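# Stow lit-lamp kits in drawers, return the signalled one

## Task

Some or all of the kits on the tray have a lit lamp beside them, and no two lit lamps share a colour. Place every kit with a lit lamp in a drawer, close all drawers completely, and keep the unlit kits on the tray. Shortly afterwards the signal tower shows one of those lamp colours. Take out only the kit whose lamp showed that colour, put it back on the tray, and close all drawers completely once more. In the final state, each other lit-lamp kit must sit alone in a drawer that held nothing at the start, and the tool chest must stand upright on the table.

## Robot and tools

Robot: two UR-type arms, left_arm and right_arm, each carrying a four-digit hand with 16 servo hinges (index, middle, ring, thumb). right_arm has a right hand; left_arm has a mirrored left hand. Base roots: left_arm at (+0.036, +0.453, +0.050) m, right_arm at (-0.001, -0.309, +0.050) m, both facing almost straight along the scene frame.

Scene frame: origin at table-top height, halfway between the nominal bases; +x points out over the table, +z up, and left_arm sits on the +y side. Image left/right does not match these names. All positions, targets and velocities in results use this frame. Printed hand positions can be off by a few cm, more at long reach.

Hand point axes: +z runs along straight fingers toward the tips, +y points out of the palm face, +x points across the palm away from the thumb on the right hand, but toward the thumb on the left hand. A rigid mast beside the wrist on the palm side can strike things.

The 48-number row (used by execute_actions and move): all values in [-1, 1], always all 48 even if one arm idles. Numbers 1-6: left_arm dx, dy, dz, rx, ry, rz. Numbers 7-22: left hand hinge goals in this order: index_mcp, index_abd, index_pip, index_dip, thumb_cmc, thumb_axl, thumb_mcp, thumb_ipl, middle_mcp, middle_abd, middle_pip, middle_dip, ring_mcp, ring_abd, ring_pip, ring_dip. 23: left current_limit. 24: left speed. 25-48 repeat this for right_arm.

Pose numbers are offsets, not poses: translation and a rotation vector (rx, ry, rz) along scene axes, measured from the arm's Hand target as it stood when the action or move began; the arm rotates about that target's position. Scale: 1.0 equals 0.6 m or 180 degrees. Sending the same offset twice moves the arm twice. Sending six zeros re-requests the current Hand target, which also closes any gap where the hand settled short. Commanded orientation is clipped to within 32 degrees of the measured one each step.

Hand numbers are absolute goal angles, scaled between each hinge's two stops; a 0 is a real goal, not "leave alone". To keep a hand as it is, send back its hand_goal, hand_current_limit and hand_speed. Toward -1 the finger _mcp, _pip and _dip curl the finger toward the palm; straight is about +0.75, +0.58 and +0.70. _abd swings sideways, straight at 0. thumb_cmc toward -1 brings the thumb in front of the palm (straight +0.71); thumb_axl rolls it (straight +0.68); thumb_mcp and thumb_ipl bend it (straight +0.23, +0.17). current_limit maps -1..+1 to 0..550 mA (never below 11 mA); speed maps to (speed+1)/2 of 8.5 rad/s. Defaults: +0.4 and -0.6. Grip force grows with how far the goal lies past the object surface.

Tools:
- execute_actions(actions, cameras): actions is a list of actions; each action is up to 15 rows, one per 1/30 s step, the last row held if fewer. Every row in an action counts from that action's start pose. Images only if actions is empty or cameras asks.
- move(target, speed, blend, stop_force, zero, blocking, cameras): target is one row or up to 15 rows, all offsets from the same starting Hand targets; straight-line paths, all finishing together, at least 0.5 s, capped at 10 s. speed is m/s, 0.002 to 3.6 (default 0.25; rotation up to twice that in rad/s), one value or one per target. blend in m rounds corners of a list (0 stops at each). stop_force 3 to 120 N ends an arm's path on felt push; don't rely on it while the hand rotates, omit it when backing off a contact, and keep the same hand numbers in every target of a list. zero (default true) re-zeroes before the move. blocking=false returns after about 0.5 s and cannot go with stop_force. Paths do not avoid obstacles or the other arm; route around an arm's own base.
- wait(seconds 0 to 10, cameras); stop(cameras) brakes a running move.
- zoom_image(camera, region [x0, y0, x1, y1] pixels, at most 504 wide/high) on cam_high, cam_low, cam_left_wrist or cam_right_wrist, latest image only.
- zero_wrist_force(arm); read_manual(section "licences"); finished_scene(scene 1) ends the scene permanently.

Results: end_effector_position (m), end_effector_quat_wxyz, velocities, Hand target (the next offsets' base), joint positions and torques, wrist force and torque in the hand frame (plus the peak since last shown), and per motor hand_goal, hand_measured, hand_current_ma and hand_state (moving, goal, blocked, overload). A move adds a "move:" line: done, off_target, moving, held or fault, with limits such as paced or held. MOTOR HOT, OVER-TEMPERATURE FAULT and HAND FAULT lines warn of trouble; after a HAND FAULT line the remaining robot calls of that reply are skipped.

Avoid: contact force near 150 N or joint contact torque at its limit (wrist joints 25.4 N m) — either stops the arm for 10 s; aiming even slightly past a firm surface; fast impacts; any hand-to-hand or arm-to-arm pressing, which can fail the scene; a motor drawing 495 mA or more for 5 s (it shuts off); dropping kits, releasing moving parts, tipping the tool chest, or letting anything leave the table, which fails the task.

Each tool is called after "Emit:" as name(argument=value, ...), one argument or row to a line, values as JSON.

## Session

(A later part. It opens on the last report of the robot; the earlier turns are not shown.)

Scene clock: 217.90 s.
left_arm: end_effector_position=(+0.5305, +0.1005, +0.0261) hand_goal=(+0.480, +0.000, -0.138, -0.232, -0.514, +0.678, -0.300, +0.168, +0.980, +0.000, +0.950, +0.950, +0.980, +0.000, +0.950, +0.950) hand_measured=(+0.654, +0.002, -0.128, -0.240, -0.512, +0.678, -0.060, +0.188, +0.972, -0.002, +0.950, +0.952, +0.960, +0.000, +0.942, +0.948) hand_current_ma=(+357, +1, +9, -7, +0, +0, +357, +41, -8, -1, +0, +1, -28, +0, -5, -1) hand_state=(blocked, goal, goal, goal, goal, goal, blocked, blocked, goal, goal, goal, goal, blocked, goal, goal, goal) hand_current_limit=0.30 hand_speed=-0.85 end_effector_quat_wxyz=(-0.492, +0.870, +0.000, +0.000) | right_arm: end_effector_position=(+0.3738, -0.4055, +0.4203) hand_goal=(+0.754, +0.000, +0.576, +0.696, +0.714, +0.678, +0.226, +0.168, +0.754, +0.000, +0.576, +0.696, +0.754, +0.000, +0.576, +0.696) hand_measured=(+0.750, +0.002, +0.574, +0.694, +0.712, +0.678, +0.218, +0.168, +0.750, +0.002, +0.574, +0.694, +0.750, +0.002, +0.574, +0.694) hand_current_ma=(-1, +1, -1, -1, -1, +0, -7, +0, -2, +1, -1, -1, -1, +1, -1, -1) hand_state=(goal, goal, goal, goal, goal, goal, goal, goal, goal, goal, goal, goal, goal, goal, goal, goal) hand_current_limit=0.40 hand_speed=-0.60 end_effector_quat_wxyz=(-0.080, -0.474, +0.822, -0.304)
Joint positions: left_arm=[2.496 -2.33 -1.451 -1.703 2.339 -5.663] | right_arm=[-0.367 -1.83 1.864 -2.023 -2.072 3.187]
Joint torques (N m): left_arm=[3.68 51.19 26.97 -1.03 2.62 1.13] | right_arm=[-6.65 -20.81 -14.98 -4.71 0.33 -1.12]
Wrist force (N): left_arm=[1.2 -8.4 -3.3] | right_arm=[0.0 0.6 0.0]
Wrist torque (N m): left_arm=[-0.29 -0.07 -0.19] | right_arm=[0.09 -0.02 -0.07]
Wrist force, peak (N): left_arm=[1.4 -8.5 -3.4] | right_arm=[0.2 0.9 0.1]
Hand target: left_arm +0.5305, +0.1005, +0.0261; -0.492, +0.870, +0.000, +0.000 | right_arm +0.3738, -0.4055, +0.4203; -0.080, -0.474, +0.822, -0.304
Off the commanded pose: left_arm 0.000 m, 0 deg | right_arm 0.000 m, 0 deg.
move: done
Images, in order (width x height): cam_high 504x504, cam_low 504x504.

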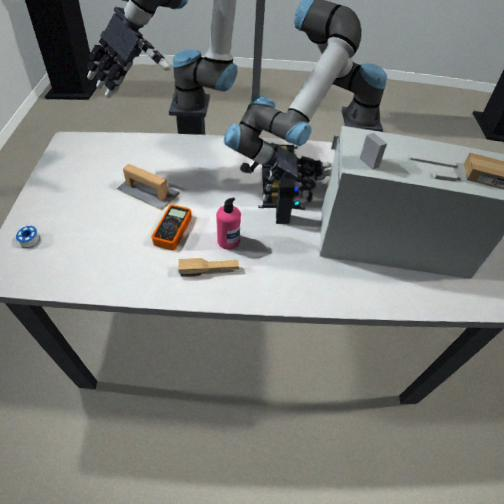

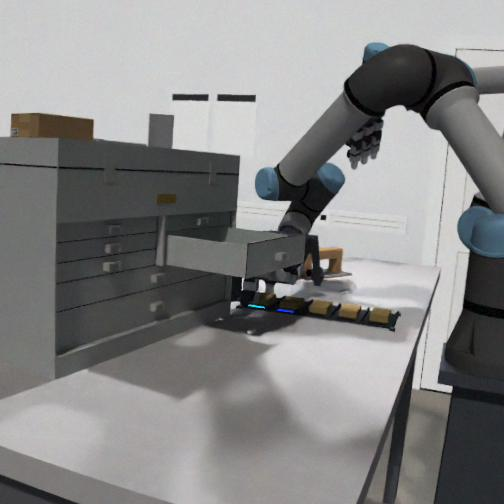

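Emit:
move(
  target=[0,0,0.0035,0,0,0,0.70,0,-0.139,-0.232,-0.514,0.678,-0.0225,0.168,0.98,0,0.95,0.95,0.98,0,0.95,0.95,0.3,-0.7,0,0,0.0,0,0,0,0.754,0,0.576,0.696,0.714,0.678,0.226,0.168,0.754,0,0.576,0.696,0.754,0,0.576,0.696,0.4,-0.6],
  speed=0.02,
)

Emit:
move(
  target=[0,0,0,0,0,0,0.48,0,-0.139,-0.232,-0.514,0.678,-0.30,0.168,0.98,0,0.95,0.95,0.98,0,0.95,0.95,0.1,-0.85,0,0,0.0,0,0,0,0.754,0,0.576,0.696,0.714,0.678,0.226,0.168,0.754,0,0.576,0.696,0.754,0,0.576,0.696,0.4,-0.6],
  speed=0.05,
  cameras=["cam_high","cam_low"],
)

Emit:
zoom_image(
  camera="cam_low",
  region=[220, 240, 320, 330],
)

Emit:
zoom_image(
  camera="cam_high",
  region=[240, 140, 330, 230],
)

Scene clock: 219.80 s.
left_arm: end_effector_position=(+0.5305, +0.1005, +0.0282) hand_goal=(+0.700, +0.000, -0.138, -0.232, -0.514, +0.678, -0.022, +0.168, +0.980, +0.000, +0.950, +0.950, +0.980, +0.000, +0.950, +0.950) hand_measured=(+0.686, +0.002, -0.136, -0.234, -0.512, +0.678, -0.026, +0.170, +0.972, -0.002, +0.950, +0.952, +0.960, +0.000, +0.942, +0.948) hand_current_ma=(-15, +1, +1, -1, +1, +0, -3, +1, -8, -1, +0, +1, -28, +0, -5, -1) hand_state=(goal, goal, goal, goal, goal, goal, goal, goal, goal, goal, goal, goal, blocked, goal, goal, goal) hand_current_limit=0.30 hand_speed=-0.70 end_effector_quat_wxyz=(-0.492, +0.870, +0.000, +0.000) | right_arm: end_effector_position=(+0.3738, -0.4055, +0.4203) hand_goal=(+0.754, +0.000, +0.576, +0.696, +0.714, +0.678, +0.226, +0.168, +0.754, +0.000, +0.576, +0.696, +0.754, +0.000, +0.576, +0.696) hand_measured=(+0.750, +0.002, +0.574, +0.694, +0.712, +0.678, +0.218, +0.168, +0.750, +0.002, +0.574, +0.694, +0.750, +0.002, +0.574, +0.694) hand_current_ma=(-1, +1, -1, -1, -1, +0, -7, +0, -2, +1, -1, -1, -1, +1, -1, -1) hand_state=(goal, goal, goal, goal, goal, goal, goal, goal, goal, goal, goal, goal, goal, goal, goal, goal) hand_current_limit=0.40 hand_speed=-0.60 end_effector_quat_wxyz=(-0.080, -0.474, +0.822, -0.304)
Joint positions: left_arm=[2.496 -2.327 -1.451 -1.707 2.339 -5.663] | right_arm=[-0.367 -1.83 1.864 -2.023 -2.072 3.187]
Joint torques (N m): left_arm=[4.21 53.93 27.91 -0.18 1.64 1.11] | right_arm=[-7.58 -20.09 -15.01 -4.7 0.28 -0.91]
Wrist force (N): left_arm=[1.4 2.5 -0.2] | right_arm=[0.1 0.5 0.0]
Wrist torque (N m): left_arm=[0.20 -0.17 -0.06] | right_arm=[0.07 -0.02 -0.07]
Wrist force, peak (N): left_arm=[1.4 -8.6 -3.4] | right_arm=[0.2 0.8 0.2]
Hand target: left_arm +0.5305, +0.1005, +0.0282; -0.492, +0.870, +0.000, +0.000 | right_arm +0.3738, -0.4055, +0.4203; -0.080, -0.474, +0.822, -0.304
Off the commanded pose: left_arm 0.000 m, 0 deg | right_arm 0.000 m, 0 deg.
move: done

Scene clock: 220.43 s.
left_arm: end_effector_position=(+0.5305, +0.1005, +0.0282) hand_goal=(+0.480, +0.000, -0.138, -0.232, -0.514, +0.678, -0.300, +0.168, +0.980, +0.000, +0.950, +0.950, +0.980, +0.000, +0.950, +0.950) hand_measured=(+0.598, +0.002, -0.122, -0.236, -0.512, +0.678, -0.110, +0.184, +0.972, -0.002, +0.950, +0.952, +0.960, +0.000, +0.942, +0.948) hand_current_ma=(+302, +1, +18, -3, +0, +0, +302, +28, -8, -1, +0, +1, -28, +0, -5, -1) hand_state=(blocked, goal, goal, goal, goal, goal, blocked, goal, goal, goal, goal, goal, blocked, goal, goal, goal) hand_current_limit=0.10 hand_speed=-0.85 end_effector_quat_wxyz=(-0.492, +0.870, +0.000, +0.000) | right_arm: end_effector_position=(+0.3738, -0.4055, +0.4203) hand_goal=(+0.754, +0.000, +0.576, +0.696, +0.714, +0.678, +0.226, +0.168, +0.754, +0.000, +0.576, +0.696, +0.754, +0.000, +0.576, +0.696) hand_measured=(+0.750, +0.002, +0.574, +0.694, +0.712, +0.678, +0.218, +0.168, +0.750, +0.002, +0.574, +0.694, +0.750, +0.002, +0.574, +0.694) hand_current_ma=(-1, +1, -1, -1, -1, +0, -7, +0, -2, +1, -1, -1, -1, +1, -1, -1) hand_state=(goal, goal, goal, goal, goal, goal, goal, goal, goal, goal, goal, goal, goal, goal, goal, goal) hand_current_limit=0.40 hand_speed=-0.60 end_effector_quat_wxyz=(-0.080, -0.474, +0.822, -0.304)
Joint positions: left_arm=[2.496 -2.327 -1.451 -1.707 2.339 -5.663] | right_arm=[-0.367 -1.83 1.864 -2.023 -2.072 3.187]
Joint torques (N m): left_arm=[3.63 44.48 24.25 2.22 1.55 1.14] | right_arm=[-7.05 -19.89 -14.45 -4.58 0.35 -0.96]
Wrist force (N): left_arm=[1.4 -1.9 -0.6] | right_arm=[0.2 0.8 0.2]
Wrist torque (N m): left_arm=[0.08 -0.15 -0.11] | right_arm=[0.09 -0.04 -0.05]
Wrist force, peak (N): left_arm=[1.6 2.3 0.0] | right_arm=[0.3 0.8 0.1]
Hand target: left_arm +0.5305, +0.1005, +0.0282; -0.492, +0.870, +0.000, +0.000 | right_arm +0.3738, -0.4055, +0.4203; -0.080, -0.474, +0.822, -0.304
Off the commanded pose: left_arm 0.000 m, 0 deg | right_arm 0.000 m, 0 deg.
move: done
Images, in order (width x height): cam_high 504x504, cam_low 504x504.

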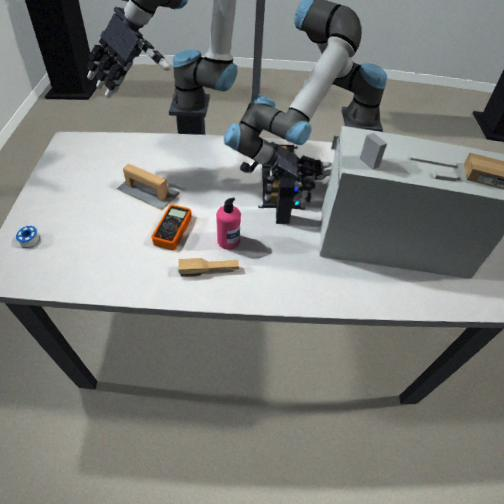

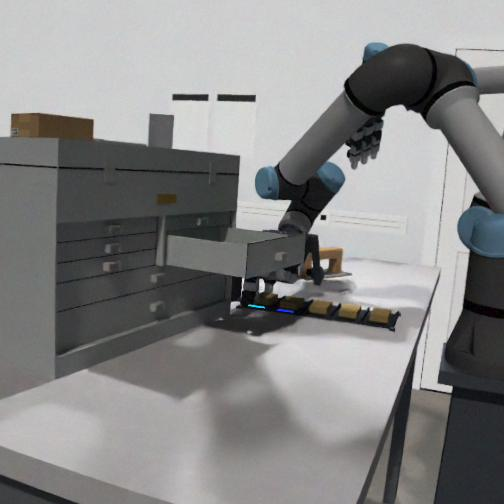

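Scaled by 5.040 from the camera's 504x504 image, which has a finer 720x720 frame.

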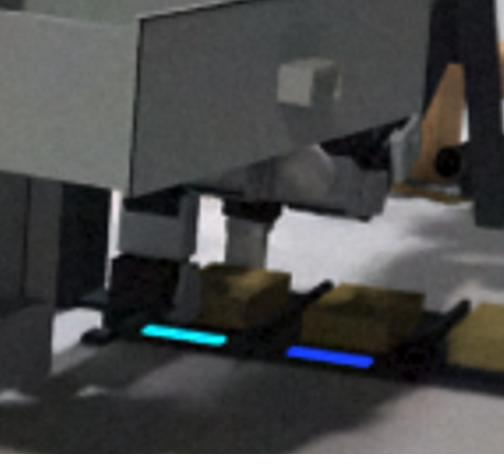

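Scaled by 5.600 from the camera's 504x504 image, which has a finer 720x720 frame.

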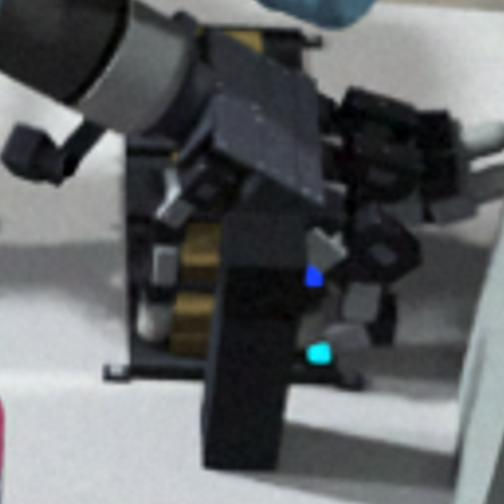

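Emit:
move(
  target=[
    [0,0,0.03,0,0,0,0.48,0,-0.139,-0.232,-0.514,0.678,-0.30,0.168,0.98,0,0.95,0.95,0.98,0,0.95,0.95,0.2,-0.85,0,0,0.0,0,0,0,0.754,0,0.576,0.696,0.714,0.678,0.226,0.168,0.754,0,0.576,0.696,0.754,0,0.576,0.696,0.4,-0.6],
    [-0.02,-0.05,0.08,0,0,0,0.48,0,-0.139,-0.232,-0.514,0.678,-0.30,0.168,0.98,0,0.95,0.95,0.98,0,0.95,0.95,0.2,-0.85,0,0,0.0,0,0,0,0.754,0,0.576,0.696,0.714,0.678,0.226,0.168,0.754,0,0.576,0.696,0.754,0,0.576,0.696,0.4,-0.6],
  ],
  speed=0.04,
  cameras=["cam_high","cam_low"],
)

Emit:
zoom_image(
  camera="cam_low",
  region=[220, 220, 340, 330],
)

Emit:
zoom_image(
  camera="cam_high",
  region=[230, 120, 330, 220],
)

Scene clock: 223.10 s.
left_arm: end_effector_position=(+0.5185, +0.0704, +0.0763) hand_goal=(+0.480, +0.000, -0.138, -0.232, -0.514, +0.678, -0.300, +0.168, +0.980, +0.000, +0.950, +0.950, +0.980, +0.000, +0.950, +0.950) hand_measured=(+0.574, +0.002, -0.100, -0.218, -0.518, +0.678, -0.112, +0.190, +0.972, -0.002, +0.950, +0.952, +0.960, +0.000, +0.942, +0.948) hand_current_ma=(+276, +1, +67, +15, -2, +0, +330, +43, -8, -1, +0, +1, -28, +0, -5, -1) hand_state=(blocked, goal, blocked, goal, goal, goal, blocked, blocked, goal, goal, goal, goal, blocked, goal, goal, goal) hand_current_limit=0.20 hand_speed=-0.85 end_effector_quat_wxyz=(-0.492, +0.871, +0.000, +0.000) end_effector_velocity=(+0.002, +0.001, -0.001) end_effector_angular_velocity=(-0.001, -0.002, +0.000) | right_arm: end_effector_position=(+0.3738, -0.4055, +0.4203) hand_goal=(+0.754, +0.000, +0.576, +0.696, +0.714, +0.678, +0.226, +0.168, +0.754, +0.000, +0.576, +0.696, +0.754, +0.000, +0.576, +0.696) hand_measured=(+0.750, +0.002, +0.574, +0.694, +0.712, +0.678, +0.218, +0.168, +0.750, +0.002, +0.574, +0.694, +0.750, +0.002, +0.574, +0.694) hand_current_ma=(-1, +1, -1, -1, -1, +0, -7, +0, -2, +1, -1, -1, -1, +1, -1, -1) hand_state=(goal, goal, goal, goal, goal, goal, goal, goal, goal, goal, goal, goal, goal, goal, goal, goal) hand_current_limit=0.40 hand_speed=-0.60 end_effector_quat_wxyz=(-0.080, -0.474, +0.822, -0.304)
Joint positions: left_arm=[2.451 -2.295 -1.357 -1.862 2.307 -5.708] | right_arm=[-0.367 -1.83 1.864 -2.023 -2.072 3.187]
Joint velocities: left_arm=[0.002 -0.002 -0.001 0.006 0.002 0.001] | right_arm=[within noise]
Joint torques (N m): left_arm=[5.33 48.22 13.91 3.06 3.01 1.58] | right_arm=[-7.1 -20.2 -14.73 -4.67 0.39 -0.98]
Wrist force (N): left_arm=[1.8 3.9 0.7] | right_arm=[0.1 0.6 0.1]
Wrist torque (N m): left_arm=[0.25 -0.22 0.11] | right_arm=[0.08 -0.03 -0.06]
Wrist force, peak (N): left_arm=[1.8 4.1 1.0] | right_arm=[0.1 0.9 0.3]
Hand target: left_arm +0.5185, +0.0705, +0.0762; -0.492, +0.870, +0.000, +0.000 | right_arm +0.3738, -0.4055, +0.4203; -0.080, -0.474, +0.822, -0.304
Off the commanded pose: left_arm 0.000 m, 0 deg | right_arm 0.000 m, 0 deg.
move: done
Images, in order (width x height): cam_high 504x504, cam_low 504x504.

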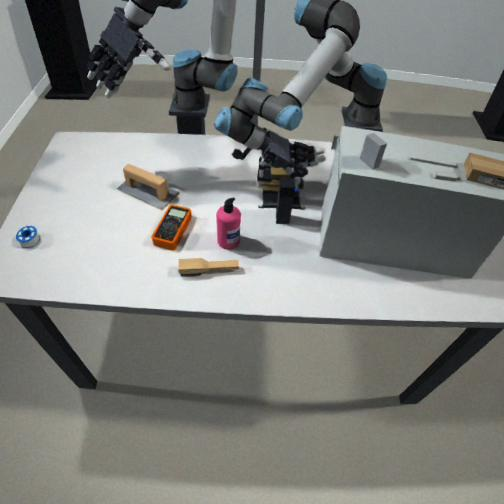

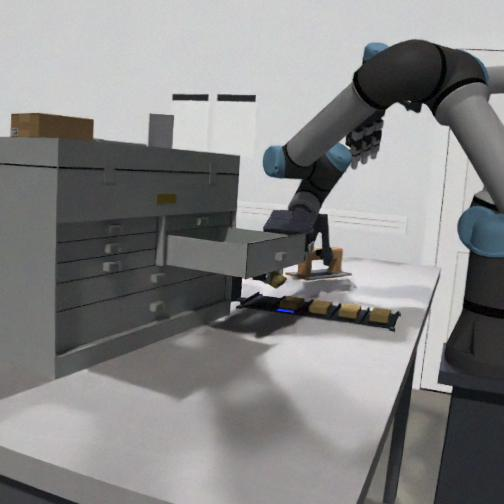

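Scaled by 4.200 from the camera's 504x504 image, which has a finer 720x720 frame.

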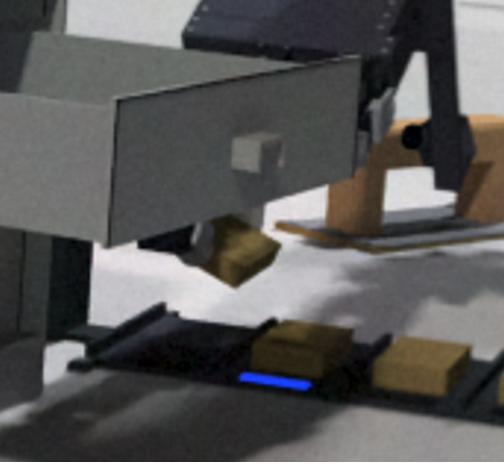

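Scaled by 5.040 from the camera's 504x504 image, which has a finer 720x720 frame.

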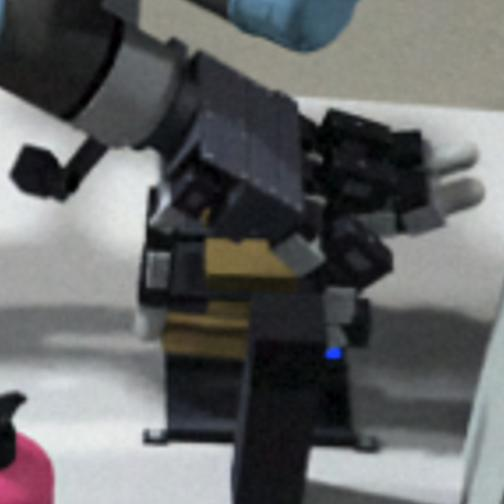

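Emit:
move(
  target=[
    [-0.031,-0.033,0.423,0,0,0,0.48,0,-0.139,-0.232,-0.514,0.678,-0.30,0.168,0.98,0,0.95,0.95,0.98,0,0.95,0.95,0.2,-0.85,0,0,0.0,0,0,0,0.754,0,0.576,0.696,0.714,0.678,0.226,0.168,0.754,0,0.576,0.696,0.754,0,0.576,0.696,0.4,-0.6],
    [-0.052,0.510,0.423,0,0,0,0.48,0,-0.139,-0.232,-0.514,0.678,-0.30,0.168,0.98,0,0.95,0.95,0.98,0,0.95,0.95,0.2,-0.85,0,0,0.0,0,0,0,0.754,0,0.576,0.696,0.714,0.678,0.226,0.168,0.754,0,0.576,0.696,0.754,0,0.576,0.696,0.4,-0.6],
    [-0.052,0.510,0.32,0,0,0,0.48,0,-0.139,-0.232,-0.514,0.678,-0.30,0.168,0.98,0,0.95,0.95,0.98,0,0.95,0.95,0.2,-0.85,0,0,0.0,0,0,0,0.754,0,0.576,0.696,0.714,0.678,0.226,0.168,0.754,0,0.576,0.696,0.754,0,0.576,0.696,0.4,-0.6],
  ],
  speed=0.15,
  blend=[0.04,0.03,0],
  cameras=["all"],
)

Emit:
zoom_image(
  camera="cam_low",
  region=[150, 170, 350, 320],
)

Scene clock: 231.87 s.
left_arm: end_effector_position=(+0.4873, +0.3765, +0.2682) hand_goal=(+0.480, +0.000, -0.138, -0.232, -0.514, +0.678, -0.300, +0.168, +0.980, +0.000, +0.950, +0.950, +0.980, +0.000, +0.950, +0.950) hand_measured=(+0.574, +0.002, -0.098, -0.218, -0.518, +0.678, -0.112, +0.190, +0.970, -0.002, +0.950, +0.952, +0.960, +0.000, +0.942, +0.948) hand_current_ma=(+273, +1, +69, +16, -2, +0, +330, +44, -9, -1, +0, +1, -28, +0, -5, -1) hand_state=(blocked, goal, blocked, goal, goal, goal, blocked, blocked, goal, goal, goal, goal, blocked, goal, goal, goal) hand_current_limit=0.20 hand_speed=-0.85 end_effector_quat_wxyz=(-0.492, +0.870, +0.000, +0.000) | right_arm: end_effector_position=(+0.3738, -0.4055, +0.4203) hand_goal=(+0.754, +0.000, +0.576, +0.696, +0.714, +0.678, +0.226, +0.168, +0.754, +0.000, +0.576, +0.696, +0.754, +0.000, +0.576, +0.696) hand_measured=(+0.750, +0.002, +0.574, +0.694, +0.712, +0.678, +0.218, +0.168, +0.750, +0.002, +0.574, +0.694, +0.750, +0.002, +0.574, +0.694) hand_current_ma=(-1, +1, -1, -1, -1, +0, -7, +0, -2, +1, -1, -1, -1, +1, -1, -1) hand_state=(goal, goal, goal, goal, goal, goal, goal, goal, goal, goal, goal, goal, goal, goal, goal, goal) hand_current_limit=0.40 hand_speed=-0.60 end_effector_quat_wxyz=(-0.080, -0.474, +0.822, -0.304)
Joint positions: left_arm=[2.908 -1.592 -1.928 -1.531 2.564 -5.11] | right_arm=[-0.367 -1.83 1.864 -2.023 -2.072 3.187]
Joint torques (N m): left_arm=[7.3 26.4 18.58 3.32 -0.92 -0.57] | right_arm=[-7.07 -20.1 -14.81 -4.61 0.22 -0.79]
Wrist force (N): left_arm=[1.3 3.6 0.6] | right_arm=[0.3 0.7 0.3]
Wrist torque (N m): left_arm=[0.24 -0.17 -0.12] | right_arm=[0.07 -0.05 -0.05]
Wrist force, peak (N): left_arm=[1.6 6.0 1.8] | right_arm=[0.4 0.9 0.2]
Hand target: left_arm +0.4873, +0.3765, +0.2682; -0.492, +0.870, +0.000, +0.000 | right_arm +0.3738, -0.4055, +0.4203; -0.080, -0.474, +0.822, -0.304
Off the commanded pose: left_arm 0.000 m, 0 deg | right_arm 0.000 m, 0 deg.
move: done

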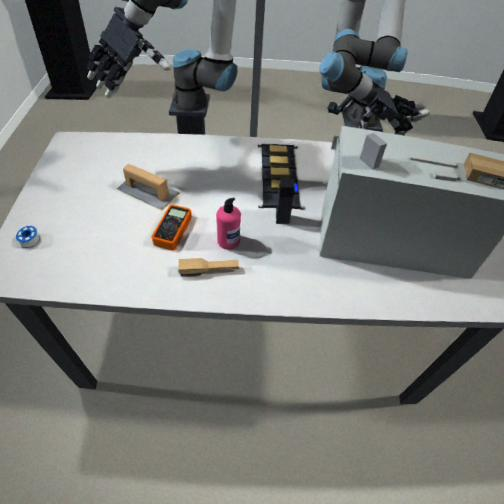

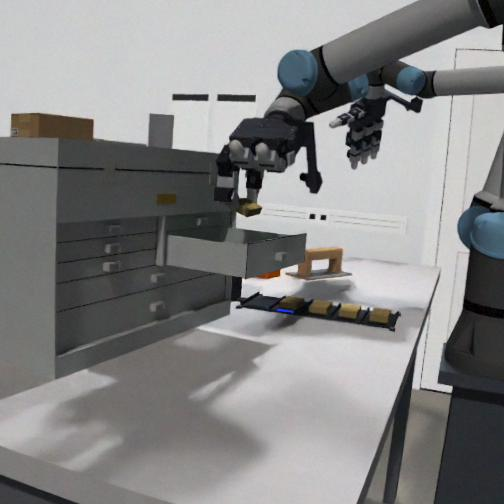

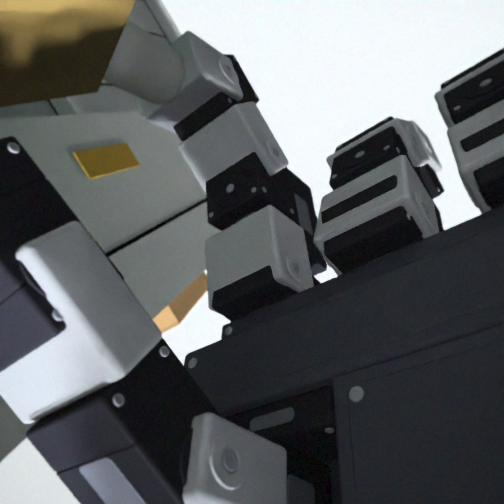

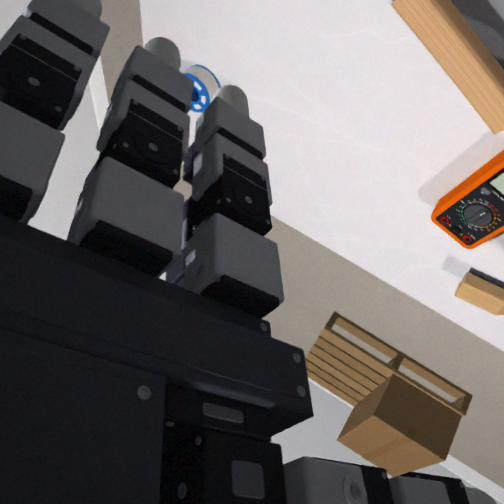

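Scaled by 2.520 from the camera's 504x504 image, which has a finer 720x720 frame.

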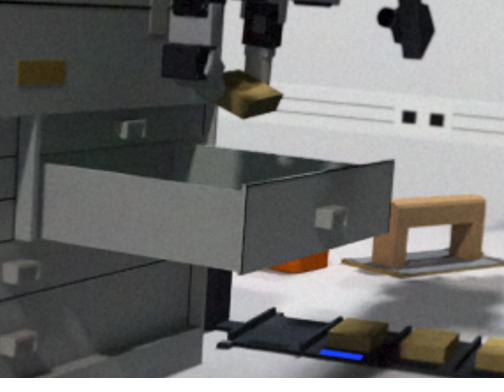

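Emit:
move(
  target=[0,0,-0.142,0,0,0,0.48,0,-0.139,-0.232,-0.514,0.678,-0.30,0.168,0.98,0,0.95,0.95,0.98,0,0.95,0.95,0.2,-0.85,0,0,0.0,0,0,0,0.754,0,0.576,0.696,0.714,0.678,0.226,0.168,0.754,0,0.576,0.696,0.754,0,0.576,0.696,0.4,-0.6],
  speed=0.03,
  stop_force=5,
  cameras=["cam_low","cam_left_wrist"],
)

Emit:
zoom_image(
  camera="cam_low",
  region=[150, 170, 350, 320],
)

Scene clock: 236.87 s.
left_arm: end_effector_position=(+0.4873, +0.3765, +0.1830) hand_goal=(+0.480, +0.000, -0.138, -0.232, -0.514, +0.678, -0.300, +0.168, +0.980, +0.000, +0.950, +0.950, +0.980, +0.000, +0.950, +0.950) hand_measured=(+0.574, +0.002, -0.098, -0.218, -0.518, +0.678, -0.112, +0.190, +0.970, -0.002, +0.950, +0.952, +0.960, +0.000, +0.942, +0.948) hand_current_ma=(+273, +1, +69, +16, -2, +0, +330, +44, -9, -1, +0, +1, -28, +0, -5, -1) hand_state=(blocked, goal, blocked, goal, goal, goal, blocked, blocked, goal, goal, goal, goal, blocked, goal, goal, goal) hand_current_limit=0.20 hand_speed=-0.85 end_effector_quat_wxyz=(-0.492, +0.870, +0.000, +0.000) | right_arm: end_effector_position=(+0.3738, -0.4055, +0.4203) hand_goal=(+0.754, +0.000, +0.576, +0.696, +0.714, +0.678, +0.226, +0.168, +0.754, +0.000, +0.576, +0.696, +0.754, +0.000, +0.576, +0.696) hand_measured=(+0.750, +0.002, +0.574, +0.694, +0.712, +0.678, +0.218, +0.168, +0.750, +0.002, +0.574, +0.694, +0.750, +0.002, +0.574, +0.694) hand_current_ma=(-1, +1, -1, -1, -1, +0, -7, +0, -2, +1, -1, -1, -1, +1, -1, -1) hand_state=(goal, goal, goal, goal, goal, goal, goal, goal, goal, goal, goal, goal, goal, goal, goal, goal) hand_current_limit=0.40 hand_speed=-0.60 end_effector_quat_wxyz=(-0.080, -0.474, +0.822, -0.304)
Joint positions: left_arm=[2.908 -1.697 -2.061 -1.292 2.564 -5.111] | right_arm=[-0.367 -1.83 1.864 -2.023 -2.072 3.187]
Joint torques (N m): left_arm=[3.71 35.59 31.01 -0.09 -0.67 0.22] | right_arm=[-6.74 -19.61 -14.81 -4.41 0.14 -0.64]
Wrist force (N): left_arm=[1.6 3.7 0.7] | right_arm=[0.2 0.8 0.2]
Wrist torque (N m): left_arm=[0.23 -0.22 -0.05] | right_arm=[0.09 -0.04 -0.05]
Wrist force, peak (N): left_arm=[1.3 4.4 0.9] | right_arm=[-0.1 0.9 0.2]
Hand target: left_arm +0.4873, +0.3765, +0.1830; -0.492, +0.870, +0.000, +0.000 | right_arm +0.3738, -0.4055, +0.4203; -0.080, -0.474, +0.822, -0.304
Off the commanded pose: left_arm 0.000 m, 0 deg | right_arm 0.000 m, 0 deg.
move: done
Images, in order (width x height): cam_low 504x504, cam_left_wrist 504x504.

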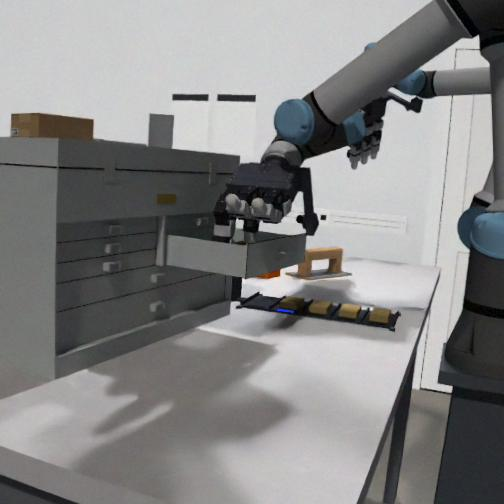

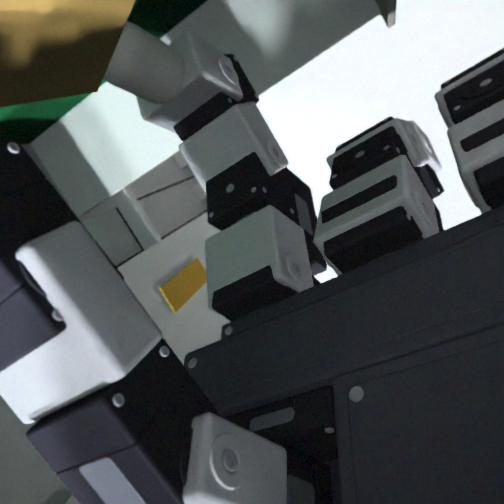

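Scaled by 2.520 from the camera's 504x504 image, which has a finer 720x720 frame.

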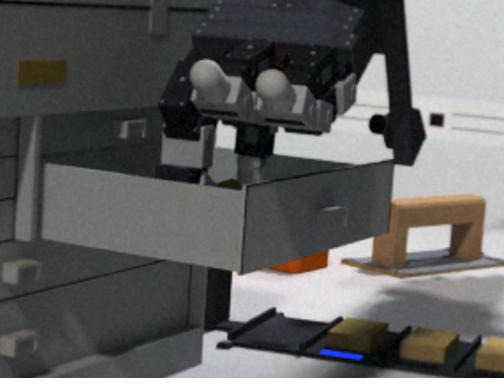

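Emit:
move(
  target=[0,0,-0.06,0,0,0,0.48,0,-0.139,-0.232,-0.514,0.678,-0.30,0.168,0.98,0,0.95,0.95,0.98,0,0.95,0.95,0.2,-0.85,0,0,0.0,0,0,0,0.754,0,0.576,0.696,0.714,0.678,0.226,0.168,0.754,0,0.576,0.696,0.754,0,0.576,0.696,0.4,-0.6],
  speed=0.02,
  stop_force=4,
  cameras=["cam_low","cam_left_wrist"],
)

Emit:
zoom_image(
  camera="cam_low",
  region=[150, 170, 350, 320],
)

Scene clock: 239.10 s.
left_arm: end_effector_position=(+0.4874, +0.3765, +0.1782) hand_goal=(+0.480, +0.000, -0.138, -0.232, -0.514, +0.678, -0.300, +0.168, +0.980, +0.000, +0.950, +0.950, +0.980, +0.000, +0.950, +0.950) hand_measured=(+0.574, +0.002, -0.098, -0.218, -0.518, +0.678, -0.112, +0.190, +0.970, -0.002, +0.950, +0.952, +0.960, +0.000, +0.942, +0.948) hand_current_ma=(+273, +1, +69, +16, -2, +0, +330, +44, -9, -1, +0, +1, -28, +0, -5, -1) hand_state=(blocked, goal, blocked, goal, goal, goal, blocked, blocked, goal, goal, goal, goal, blocked, goal, goal, goal) hand_current_limit=0.20 hand_speed=-0.85 end_effector_quat_wxyz=(-0.492, +0.870, +0.000, +0.000) | right_arm: end_effector_position=(+0.3738, -0.4055, +0.4203) hand_goal=(+0.754, +0.000, +0.576, +0.696, +0.714, +0.678, +0.226, +0.168, +0.754, +0.000, +0.576, +0.696, +0.754, +0.000, +0.576, +0.696) hand_measured=(+0.750, +0.002, +0.574, +0.694, +0.712, +0.678, +0.218, +0.168, +0.750, +0.002, +0.574, +0.694, +0.750, +0.002, +0.574, +0.694) hand_current_ma=(-1, +1, -1, -1, -1, +0, -7, +0, -2, +1, -1, -1, -1, +1, -1, -1) hand_state=(goal, goal, goal, goal, goal, goal, goal, goal, goal, goal, goal, goal, goal, goal, goal, goal) hand_current_limit=0.40 hand_speed=-0.60 end_effector_quat_wxyz=(-0.080, -0.474, +0.822, -0.304)
Joint positions: left_arm=[2.908 -1.705 -2.067 -1.278 2.564 -5.111] | right_arm=[-0.367 -1.83 1.864 -2.023 -2.072 3.187]
Joint torques (N m): left_arm=[4.57 36 30.27 3.55 1.11 -0.06] | right_arm=[-6.52 -20.07 -15.3 -4.32 0.03 -0.68]
Wrist force (N): left_arm=[1.3 4.6 -2.6] | right_arm=[0.3 0.6 0.1]
Wrist torque (N m): left_arm=[0.19 -0.44 -0.14] | right_arm=[0.07 -0.05 -0.05]
Wrist force, peak (N): left_arm=[1.5 -1.0 -5.8] | right_arm=[0.2 0.9 0.1]
Hand target: left_arm +0.4874, +0.3765, +0.1782; -0.492, +0.870, +0.000, +0.000 (not the last commanded pose) | right_arm +0.3738, -0.4055, +0.4203; -0.080, -0.474, +0.822, -0.304
Off the commanded pose: left_arm 0.031 m, 0 deg | right_arm 0.000 m, 0 deg.
move: contact (left_arm)
Images, in order (width x height): cam_low 504x504, cam_left_wrist 504x504.

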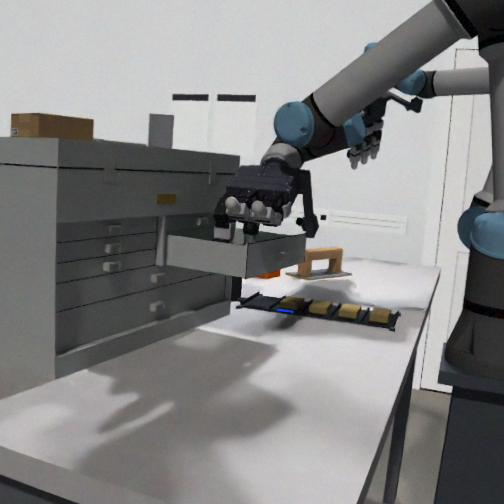

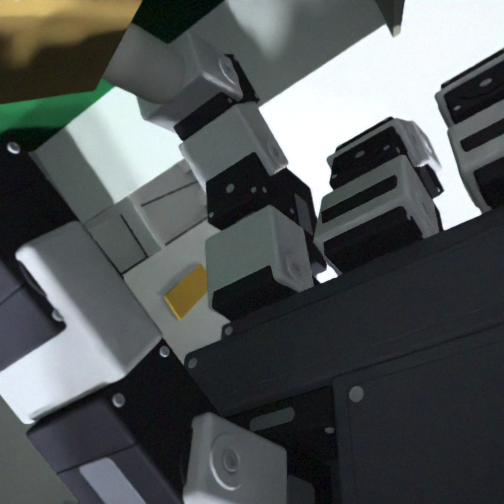

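Scaled by 2.520 from the camera's 504x504 image, which has a finer 720x720 frame.

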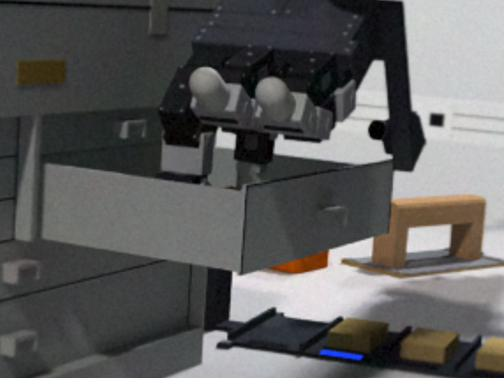

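Emit:
move(
  target=[
    [0,0,0.06,0,0,0,0.48,0,-0.139,-0.232,-0.514,0.678,-0.30,0.168,0.98,0,0.95,0.95,0.98,0,0.95,0.95,0.2,-0.85,0,0,0.0,0,0,0,0.754,0,0.576,0.696,0.714,0.678,0.226,0.168,0.754,0,0.576,0.696,0.754,0,0.576,0.696,0.4,-0.6],
    [0.06,0,0.06,0,0,0,0.48,0,-0.139,-0.232,-0.514,0.678,-0.30,0.168,0.98,0,0.95,0.95,0.98,0,0.95,0.95,0.2,-0.85,0,0,0.0,0,0,0,0.754,0,0.576,0.696,0.714,0.678,0.226,0.168,0.754,0,0.576,0.696,0.754,0,0.576,0.696,0.4,-0.6],
    [0.06,0,0.01,0,0,0,0.48,0,-0.139,-0.232,-0.514,0.678,-0.30,0.168,0.98,0,0.95,0.95,0.98,0,0.95,0.95,0.2,-0.85,0,0,0.0,0,0,0,0.754,0,0.576,0.696,0.714,0.678,0.226,0.168,0.754,0,0.576,0.696,0.754,0,0.576,0.696,0.4,-0.6],
  ],
  speed=0.08,
  blend=[0.01,0.01,0],
)

Emit:
move(
  target=[0,0,-0.06,0,0,0,0.48,0,-0.139,-0.232,-0.514,0.678,-0.30,0.168,0.98,0,0.95,0.95,0.98,0,0.95,0.95,0.2,-0.85,0,0,0.0,0,0,0,0.754,0,0.576,0.696,0.714,0.678,0.226,0.168,0.754,0,0.576,0.696,0.754,0,0.576,0.696,0.4,-0.6],
  speed=0.02,
  stop_force=4,
  cameras=["cam_low","cam_left_wrist"],
)

Emit:
zoom_image(
  camera="cam_low",
  region=[150, 170, 350, 320],
)

Scene clock: 243.23 s.
left_arm: end_effector_position=(+0.5233, +0.3765, +0.1842) hand_goal=(+0.480, +0.000, -0.138, -0.232, -0.514, +0.678, -0.300, +0.168, +0.980, +0.000, +0.950, +0.950, +0.980, +0.000, +0.950, +0.950) hand_measured=(+0.574, +0.002, -0.098, -0.218, -0.518, +0.678, -0.112, +0.190, +0.970, -0.002, +0.950, +0.952, +0.960, +0.000, +0.942, +0.948) hand_current_ma=(+273, +1, +69, +16, -2, +0, +330, +44, -9, -1, +0, +1, -28, +0, -5, -1) hand_state=(blocked, goal, blocked, goal, goal, goal, blocked, blocked, goal, goal, goal, goal, blocked, goal, goal, goal) hand_current_limit=0.20 hand_speed=-0.85 end_effector_quat_wxyz=(-0.492, +0.870, +0.000, +0.000) | right_arm: end_effector_position=(+0.3738, -0.4055, +0.4203) hand_goal=(+0.754, +0.000, +0.576, +0.696, +0.714, +0.678, +0.226, +0.168, +0.754, +0.000, +0.576, +0.696, +0.754, +0.000, +0.576, +0.696) hand_measured=(+0.750, +0.002, +0.574, +0.694, +0.712, +0.678, +0.218, +0.168, +0.750, +0.002, +0.574, +0.694, +0.750, +0.002, +0.574, +0.694) hand_current_ma=(-1, +1, -1, -1, -1, +0, -7, +0, -2, +1, -1, -1, -1, +1, -1, -1) hand_state=(goal, goal, goal, goal, goal, goal, goal, goal, goal, goal, goal, goal, goal, goal, goal, goal) hand_current_limit=0.40 hand_speed=-0.60 end_effector_quat_wxyz=(-0.080, -0.474, +0.822, -0.304)
Joint positions: left_arm=[2.923 -1.768 -1.978 -1.282 2.569 -5.084] | right_arm=[-0.367 -1.83 1.864 -2.023 -2.072 3.187]
Joint torques (N m): left_arm=[-3.7 33.87 31.94 1.47 2.51 0.97] | right_arm=[-6.52 -19.61 -15.91 -4.38 0 -0.62]
Wrist force (N): left_arm=[1.5 3.8 0.7] | right_arm=[0.2 0.8 0.4]
Wrist torque (N m): left_arm=[0.24 -0.19 -0.10] | right_arm=[0.08 -0.04 -0.05]
Wrist force, peak (N): left_arm=[1.2 5.8 -1.6] | right_arm=[0.1 0.9 0.4]
Hand target: left_arm +0.5234, +0.3765, +0.1842; -0.492, +0.870, +0.000, +0.000 | right_arm +0.3738, -0.4055, +0.4203; -0.080, -0.474, +0.822, -0.304
Off the commanded pose: left_arm 0.000 m, 0 deg | right_arm 0.000 m, 0 deg.
move: done

Scene clock: 245.03 s.
left_arm: end_effector_position=(+0.5234, +0.3765, +0.1701) hand_goal=(+0.480, +0.000, -0.138, -0.232, -0.514, +0.678, -0.300, +0.168, +0.980, +0.000, +0.950, +0.950, +0.980, +0.000, +0.950, +0.950) hand_measured=(+0.574, +0.002, -0.098, -0.228, -0.518, +0.678, -0.112, +0.192, +0.970, -0.002, +0.950, +0.952, +0.960, +0.000, +0.942, +0.948) hand_current_ma=(+273, +1, +69, +3, -2, +0, +330, +52, -10, -1, +0, +1, -28, +0, -5, -1) hand_state=(blocked, goal, blocked, goal, goal, goal, blocked, blocked, goal, goal, goal, goal, blocked, goal, goal, goal) hand_current_limit=0.20 hand_speed=-0.85 end_effector_quat_wxyz=(-0.492, +0.870, +0.000, +0.000) | right_arm: end_effector_position=(+0.3738, -0.4055, +0.4203) hand_goal=(+0.754, +0.000, +0.576, +0.696, +0.714, +0.678, +0.226, +0.168, +0.754, +0.000, +0.576, +0.696, +0.754, +0.000, +0.576, +0.696) hand_measured=(+0.750, +0.002, +0.574, +0.694, +0.712, +0.678, +0.218, +0.168, +0.750, +0.002, +0.574, +0.694, +0.750, +0.002, +0.574, +0.694) hand_current_ma=(-1, +1, -1, -1, -1, +0, -7, +0, -2, +1, -1, -1, -1, +1, -1, -1) hand_state=(goal, goal, goal, goal, goal, goal, goal, goal, goal, goal, goal, goal, goal, goal, goal, goal) hand_current_limit=0.40 hand_speed=-0.60 end_effector_quat_wxyz=(-0.080, -0.474, +0.822, -0.304)
Joint positions: left_arm=[2.923 -1.789 -1.995 -1.244 2.569 -5.084] | right_arm=[-0.367 -1.83 1.864 -2.023 -2.072 3.187]
Joint torques (N m): left_arm=[-3.57 40.29 30.49 3.72 0.52 -0.18] | right_arm=[-6.5 -19.69 -15.96 -4.33 0.02 -0.54]
Wrist force (N): left_arm=[1.5 2.2 0.0] | right_arm=[0.3 0.7 0.2]
Wrist torque (N m): left_arm=[0.20 -0.19 -0.10] | right_arm=[0.08 -0.05 -0.05]
Wrist force, peak (N): left_arm=[1.5 3.9 0.8] | right_arm=[0.2 0.9 0.3]
Hand target: left_arm +0.5234, +0.3765, +0.1701; -0.492, +0.870, +0.000, +0.000 (not the last commanded pose) | right_arm +0.3738, -0.4055, +0.4203; -0.080, -0.474, +0.822, -0.304
Off the commanded pose: left_arm 0.022 m, 0 deg | right_arm 0.000 m, 0 deg.
move: contact (left_arm)
Images, in order (width x height): cam_low 504x504, cam_left_wrist 504x504.

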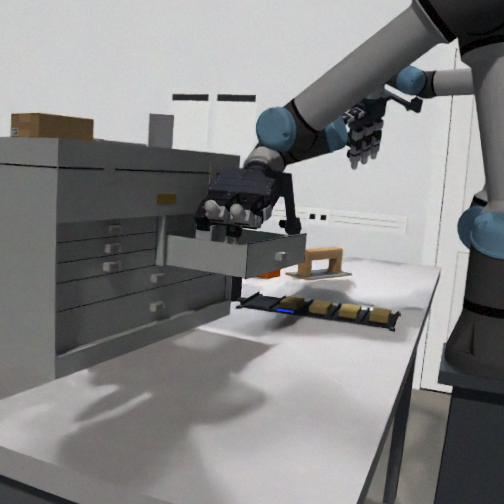

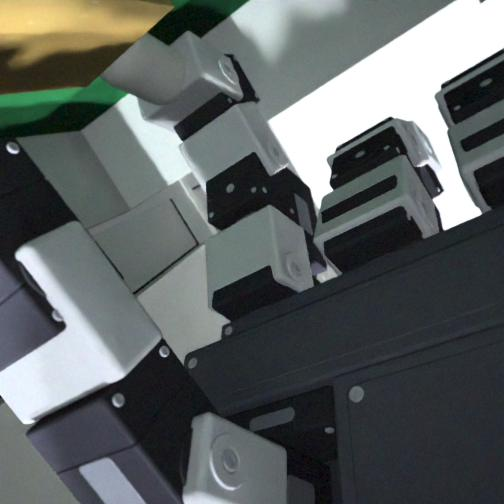

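Scaled by 2.520 from the camera's 504x504 image, which has a finer 720x720 frame.

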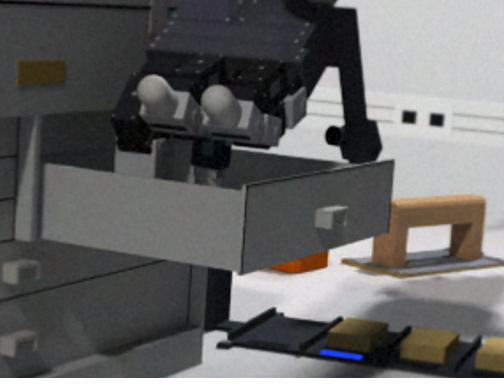

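Emit:
move(
  target=[0,0,-0.022,0,0,0,0.48,0,-0.139,-0.232,-0.514,0.678,-0.30,0.168,0.98,0,0.95,0.95,0.98,0,0.95,0.95,0.2,-0.85,0,0,0.0,0,0,0,0.754,0,0.576,0.696,0.714,0.678,0.226,0.168,0.754,0,0.576,0.696,0.754,0,0.576,0.696,0.4,-0.6],
  speed=0.015,
  stop_force=7,
  cameras=["cam_low","cam_left_wrist"],
)

Scene clock: 246.60 s.
left_arm: end_effector_position=(+0.5235, +0.3765, +0.1688) hand_goal=(+0.480, +0.000, -0.138, -0.232, -0.514, +0.678, -0.300, +0.168, +0.980, +0.000, +0.950, +0.950, +0.980, +0.000, +0.950, +0.950) hand_measured=(+0.574, +0.002, -0.100, -0.234, -0.518, +0.678, -0.112, +0.192, +0.970, -0.002, +0.950, +0.952, +0.960, +0.000, +0.942, +0.948) hand_current_ma=(+273, +1, +64, -1, -2, +0, +330, +54, -10, -1, +0, +1, -28, +0, -5, -1) hand_state=(blocked, goal, blocked, goal, goal, goal, blocked, blocked, goal, goal, goal, goal, blocked, goal, goal, goal) hand_current_limit=0.20 hand_speed=-0.85 end_effector_quat_wxyz=(-0.492, +0.870, +0.000, +0.001) | right_arm: end_effector_position=(+0.3738, -0.4055, +0.4203) hand_goal=(+0.754, +0.000, +0.576, +0.696, +0.714, +0.678, +0.226, +0.168, +0.754, +0.000, +0.576, +0.696, +0.754, +0.000, +0.576, +0.696) hand_measured=(+0.750, +0.002, +0.574, +0.694, +0.712, +0.678, +0.218, +0.168, +0.750, +0.002, +0.574, +0.694, +0.750, +0.002, +0.574, +0.694) hand_current_ma=(-1, +1, -1, -1, -1, +0, -7, +0, -2, +1, -1, -1, -1, +1, -1, -1) hand_state=(goal, goal, goal, goal, goal, goal, goal, goal, goal, goal, goal, goal, goal, goal, goal, goal) hand_current_limit=0.40 hand_speed=-0.60 end_effector_quat_wxyz=(-0.080, -0.474, +0.822, -0.304)
Joint positions: left_arm=[2.923 -1.792 -1.997 -1.24 2.569 -5.084] | right_arm=[-0.367 -1.83 1.864 -2.023 -2.072 3.187]
Joint torques (N m): left_arm=[-2.82 37.61 29.96 3.25 0.21 0.92] | right_arm=[-6.6 -19.83 -15.74 -4.34 -0.01 -0.47]
Wrist force (N): left_arm=[1.5 0.0 -0.4] | right_arm=[0.1 0.7 0.3]
Wrist torque (N m): left_arm=[0.13 -0.19 -0.12] | right_arm=[0.07 -0.03 -0.06]
Wrist force, peak (N): left_arm=[1.9 -5.9 -2.7] | right_arm=[0.2 0.9 0.3]
Hand target: left_arm +0.5235, +0.3765, +0.1688; -0.492, +0.870, +0.000, +0.001 (not the last commanded pose) | right_arm +0.3738, -0.4055, +0.4203; -0.080, -0.474, +0.822, -0.304
Off the commanded pose: left_arm 0.012 m, 0 deg | right_arm 0.000 m, 0 deg.
move: contact (left_arm)
Images, in order (width x height): cam_low 504x504, cam_left_wrist 504x504.

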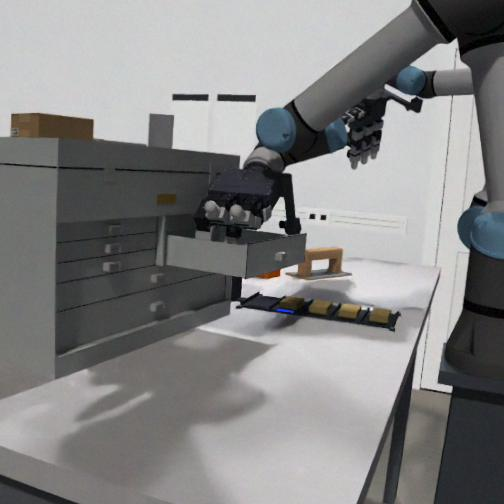

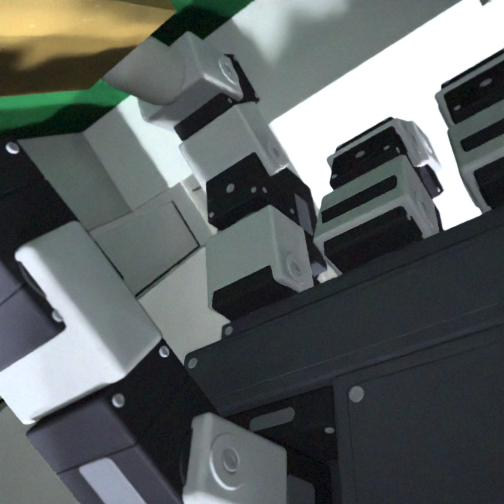

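Emit:
move(
  target=[0,0,0.004,0,0,0,0.70,0,-0.139,-0.232,-0.514,0.678,-0.03,0.168,0.98,0,0.95,0.95,0.98,0,0.95,0.95,0.2,-0.9,0,0,0.0,0,0,0,0.754,0,0.576,0.696,0.714,0.678,0.226,0.168,0.754,0,0.576,0.696,0.754,0,0.576,0.696,0.4,-0.6],
  speed=0.015,
  cameras=["cam_left_wrist"],
)

Emit:
move(
  target=[0,0,0.12,0,0,0,0.70,0,-0.139,-0.232,-0.514,0.678,-0.03,0.168,0.98,0,0.95,0.95,0.98,0,0.95,0.95,0.2,-0.6,0,0,0.0,0,0,0,0.754,0,0.576,0.696,0.714,0.678,0.226,0.168,0.754,0,0.576,0.696,0.754,0,0.576,0.696,0.4,-0.6],
  speed=0.08,
  cameras=["cam_low","cam_left_wrist"],
)

Scene clock: 248.20 s.
left_arm: end_effector_position=(+0.5235, +0.3765, +0.1713) hand_goal=(+0.700, +0.000, -0.138, -0.232, -0.514, +0.678, -0.030, +0.168, +0.980, +0.000, +0.950, +0.950, +0.980, +0.000, +0.950, +0.950) hand_measured=(+0.686, +0.002, -0.136, -0.228, -0.518, +0.678, -0.034, +0.170, +0.970, -0.002, +0.950, +0.952, +0.960, +0.000, +0.942, +0.948) hand_current_ma=(-18, +1, +1, +2, -2, +0, -3, +1, -10, -1, +0, +1, -28, +0, -5, -1) hand_state=(goal, goal, goal, goal, goal, goal, goal, goal, goal, goal, goal, goal, blocked, goal, goal, goal) hand_current_limit=0.20 hand_speed=-0.90 end_effector_quat_wxyz=(-0.492, +0.870, +0.000, +0.001) | right_arm: end_effector_position=(+0.3738, -0.4055, +0.4203) hand_goal=(+0.754, +0.000, +0.576, +0.696, +0.714, +0.678, +0.226, +0.168, +0.754, +0.000, +0.576, +0.696, +0.754, +0.000, +0.576, +0.696) hand_measured=(+0.750, +0.002, +0.574, +0.694, +0.712, +0.678, +0.218, +0.168, +0.750, +0.002, +0.574, +0.694, +0.750, +0.002, +0.574, +0.694) hand_current_ma=(-1, +1, -1, -1, -1, +0, -7, +0, -2, +1, -1, -1, -1, +1, -1, -1) hand_state=(goal, goal, goal, goal, goal, goal, goal, goal, goal, goal, goal, goal, goal, goal, goal, goal) hand_current_limit=0.40 hand_speed=-0.60 end_effector_quat_wxyz=(-0.080, -0.474, +0.822, -0.304)
Joint positions: left_arm=[2.923 -1.788 -1.994 -1.246 2.569 -5.084] | right_arm=[-0.367 -1.83 1.864 -2.023 -2.072 3.187]
Joint torques (N m): left_arm=[-1.8 27.51 22.68 3.12 0.37 -0.07] | right_arm=[-6.11 -19.77 -15.85 -4.3 -0.06 -0.46]
Wrist force (N): left_arm=[1.4 2.4 0.2] | right_arm=[0.0 0.8 0.1]
Wrist torque (N m): left_arm=[0.17 -0.17 -0.12] | right_arm=[0.10 -0.01 -0.06]
Wrist force, peak (N): left_arm=[1.4 3.5 0.5] | right_arm=[0.2 0.9 0.3]
Hand target: left_arm +0.5235, +0.3765, +0.1712; -0.492, +0.870, +0.000, +0.001 | right_arm +0.3738, -0.4055, +0.4203; -0.080, -0.474, +0.822, -0.304
Off the commanded pose: left_arm 0.000 m, 0 deg | right_arm 0.000 m, 0 deg.
move: done
Images, in order (width x height): cam_left_wrist 504x504.

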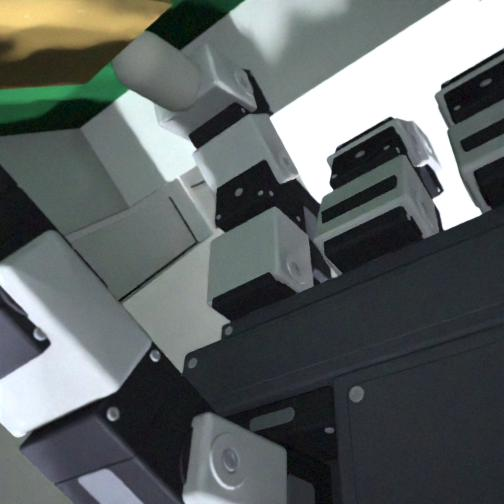

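Scene clock: 249.50 s.
left_arm: end_effector_position=(+0.5236, +0.3765, +0.2433) hand_goal=(+0.700, +0.000, -0.138, -0.232, -0.514, +0.678, -0.030, +0.168, +0.980, +0.000, +0.950, +0.950, +0.980, +0.000, +0.950, +0.950) hand_measured=(+0.686, +0.002, -0.136, -0.228, -0.518, +0.678, -0.034, +0.170, +0.970, -0.002, +0.950, +0.952, +0.960, +0.000, +0.942, +0.948) hand_current_ma=(-17, +1, +1, +2, -2, +0, -3, +1, -10, -1, +0, +1, -28, +0, -5, -1) hand_state=(goal, goal, goal, goal, goal, goal, goal, goal, goal, goal, goal, goal, blocked, goal, goal, goal) hand_current_limit=0.20 hand_speed=-0.60 end_effector_quat_wxyz=(-0.492, +0.870, +0.000, +0.001) | right_arm: end_effector_position=(+0.3738, -0.4055, +0.4203) hand_goal=(+0.754, +0.000, +0.576, +0.696, +0.714, +0.678, +0.226, +0.168, +0.754, +0.000, +0.576, +0.696, +0.754, +0.000, +0.576, +0.696) hand_measured=(+0.750, +0.002, +0.574, +0.694, +0.712, +0.678, +0.218, +0.168, +0.750, +0.002, +0.574, +0.694, +0.750, +0.002, +0.574, +0.694) hand_current_ma=(-1, +1, -1, -1, -1, +0, -7, +0, -2, +1, -1, -1, -1, +1, -1, -1) hand_state=(goal, goal, goal, goal, goal, goal, goal, goal, goal, goal, goal, goal, goal, goal, goal, goal) hand_current_limit=0.40 hand_speed=-0.60 end_effector_quat_wxyz=(-0.080, -0.474, +0.822, -0.304)
Joint positions: left_arm=[2.923 -1.694 -1.893 -1.441 2.569 -5.084] | right_arm=[-0.367 -1.83 1.864 -2.023 -2.072 3.187]
Joint torques (N m): left_arm=[-3.81 18.63 15.68 2.97 0.66 -0.1] | right_arm=[-6.51 -20.38 -16.13 -4.16 -0.01 -0.48]
Wrist force (N): left_arm=[1.6 2.3 0.2] | right_arm=[0.3 0.4 0.2]
Wrist torque (N m): left_arm=[0.16 -0.21 0.06] | right_arm=[0.04 -0.05 -0.06]
Wrist force, peak (N): left_arm=[1.3 3.4 0.7] | right_arm=[0.2 0.9 0.3]
Hand target: left_arm +0.5235, +0.3765, +0.2432; -0.492, +0.870, +0.000, +0.001 | right_arm +0.3738, -0.4055, +0.4203; -0.080, -0.474, +0.822, -0.304
Off the commanded pose: left_arm 0.000 m, 0 deg | right_arm 0.000 m, 0 deg.
move: done
Images, in order (width x height): cam_low 504x504, cam_left_wrist 504x504.

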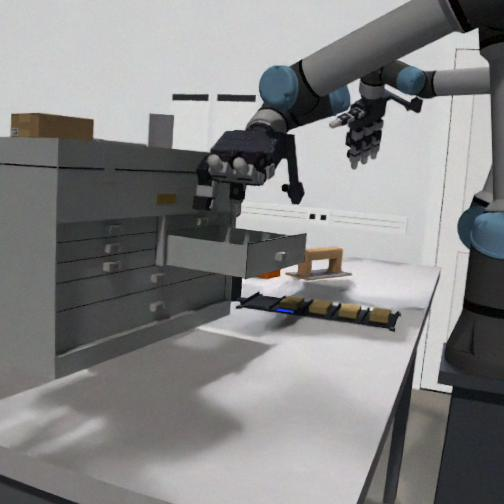

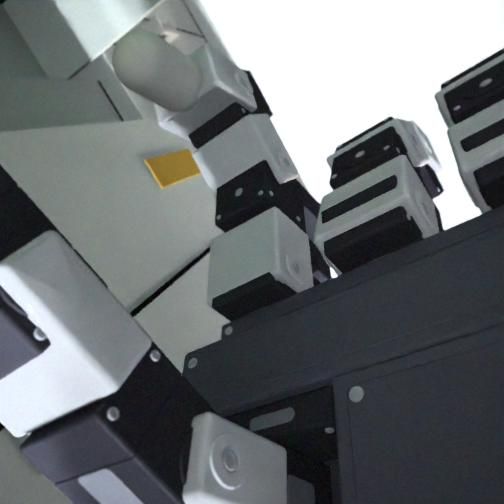

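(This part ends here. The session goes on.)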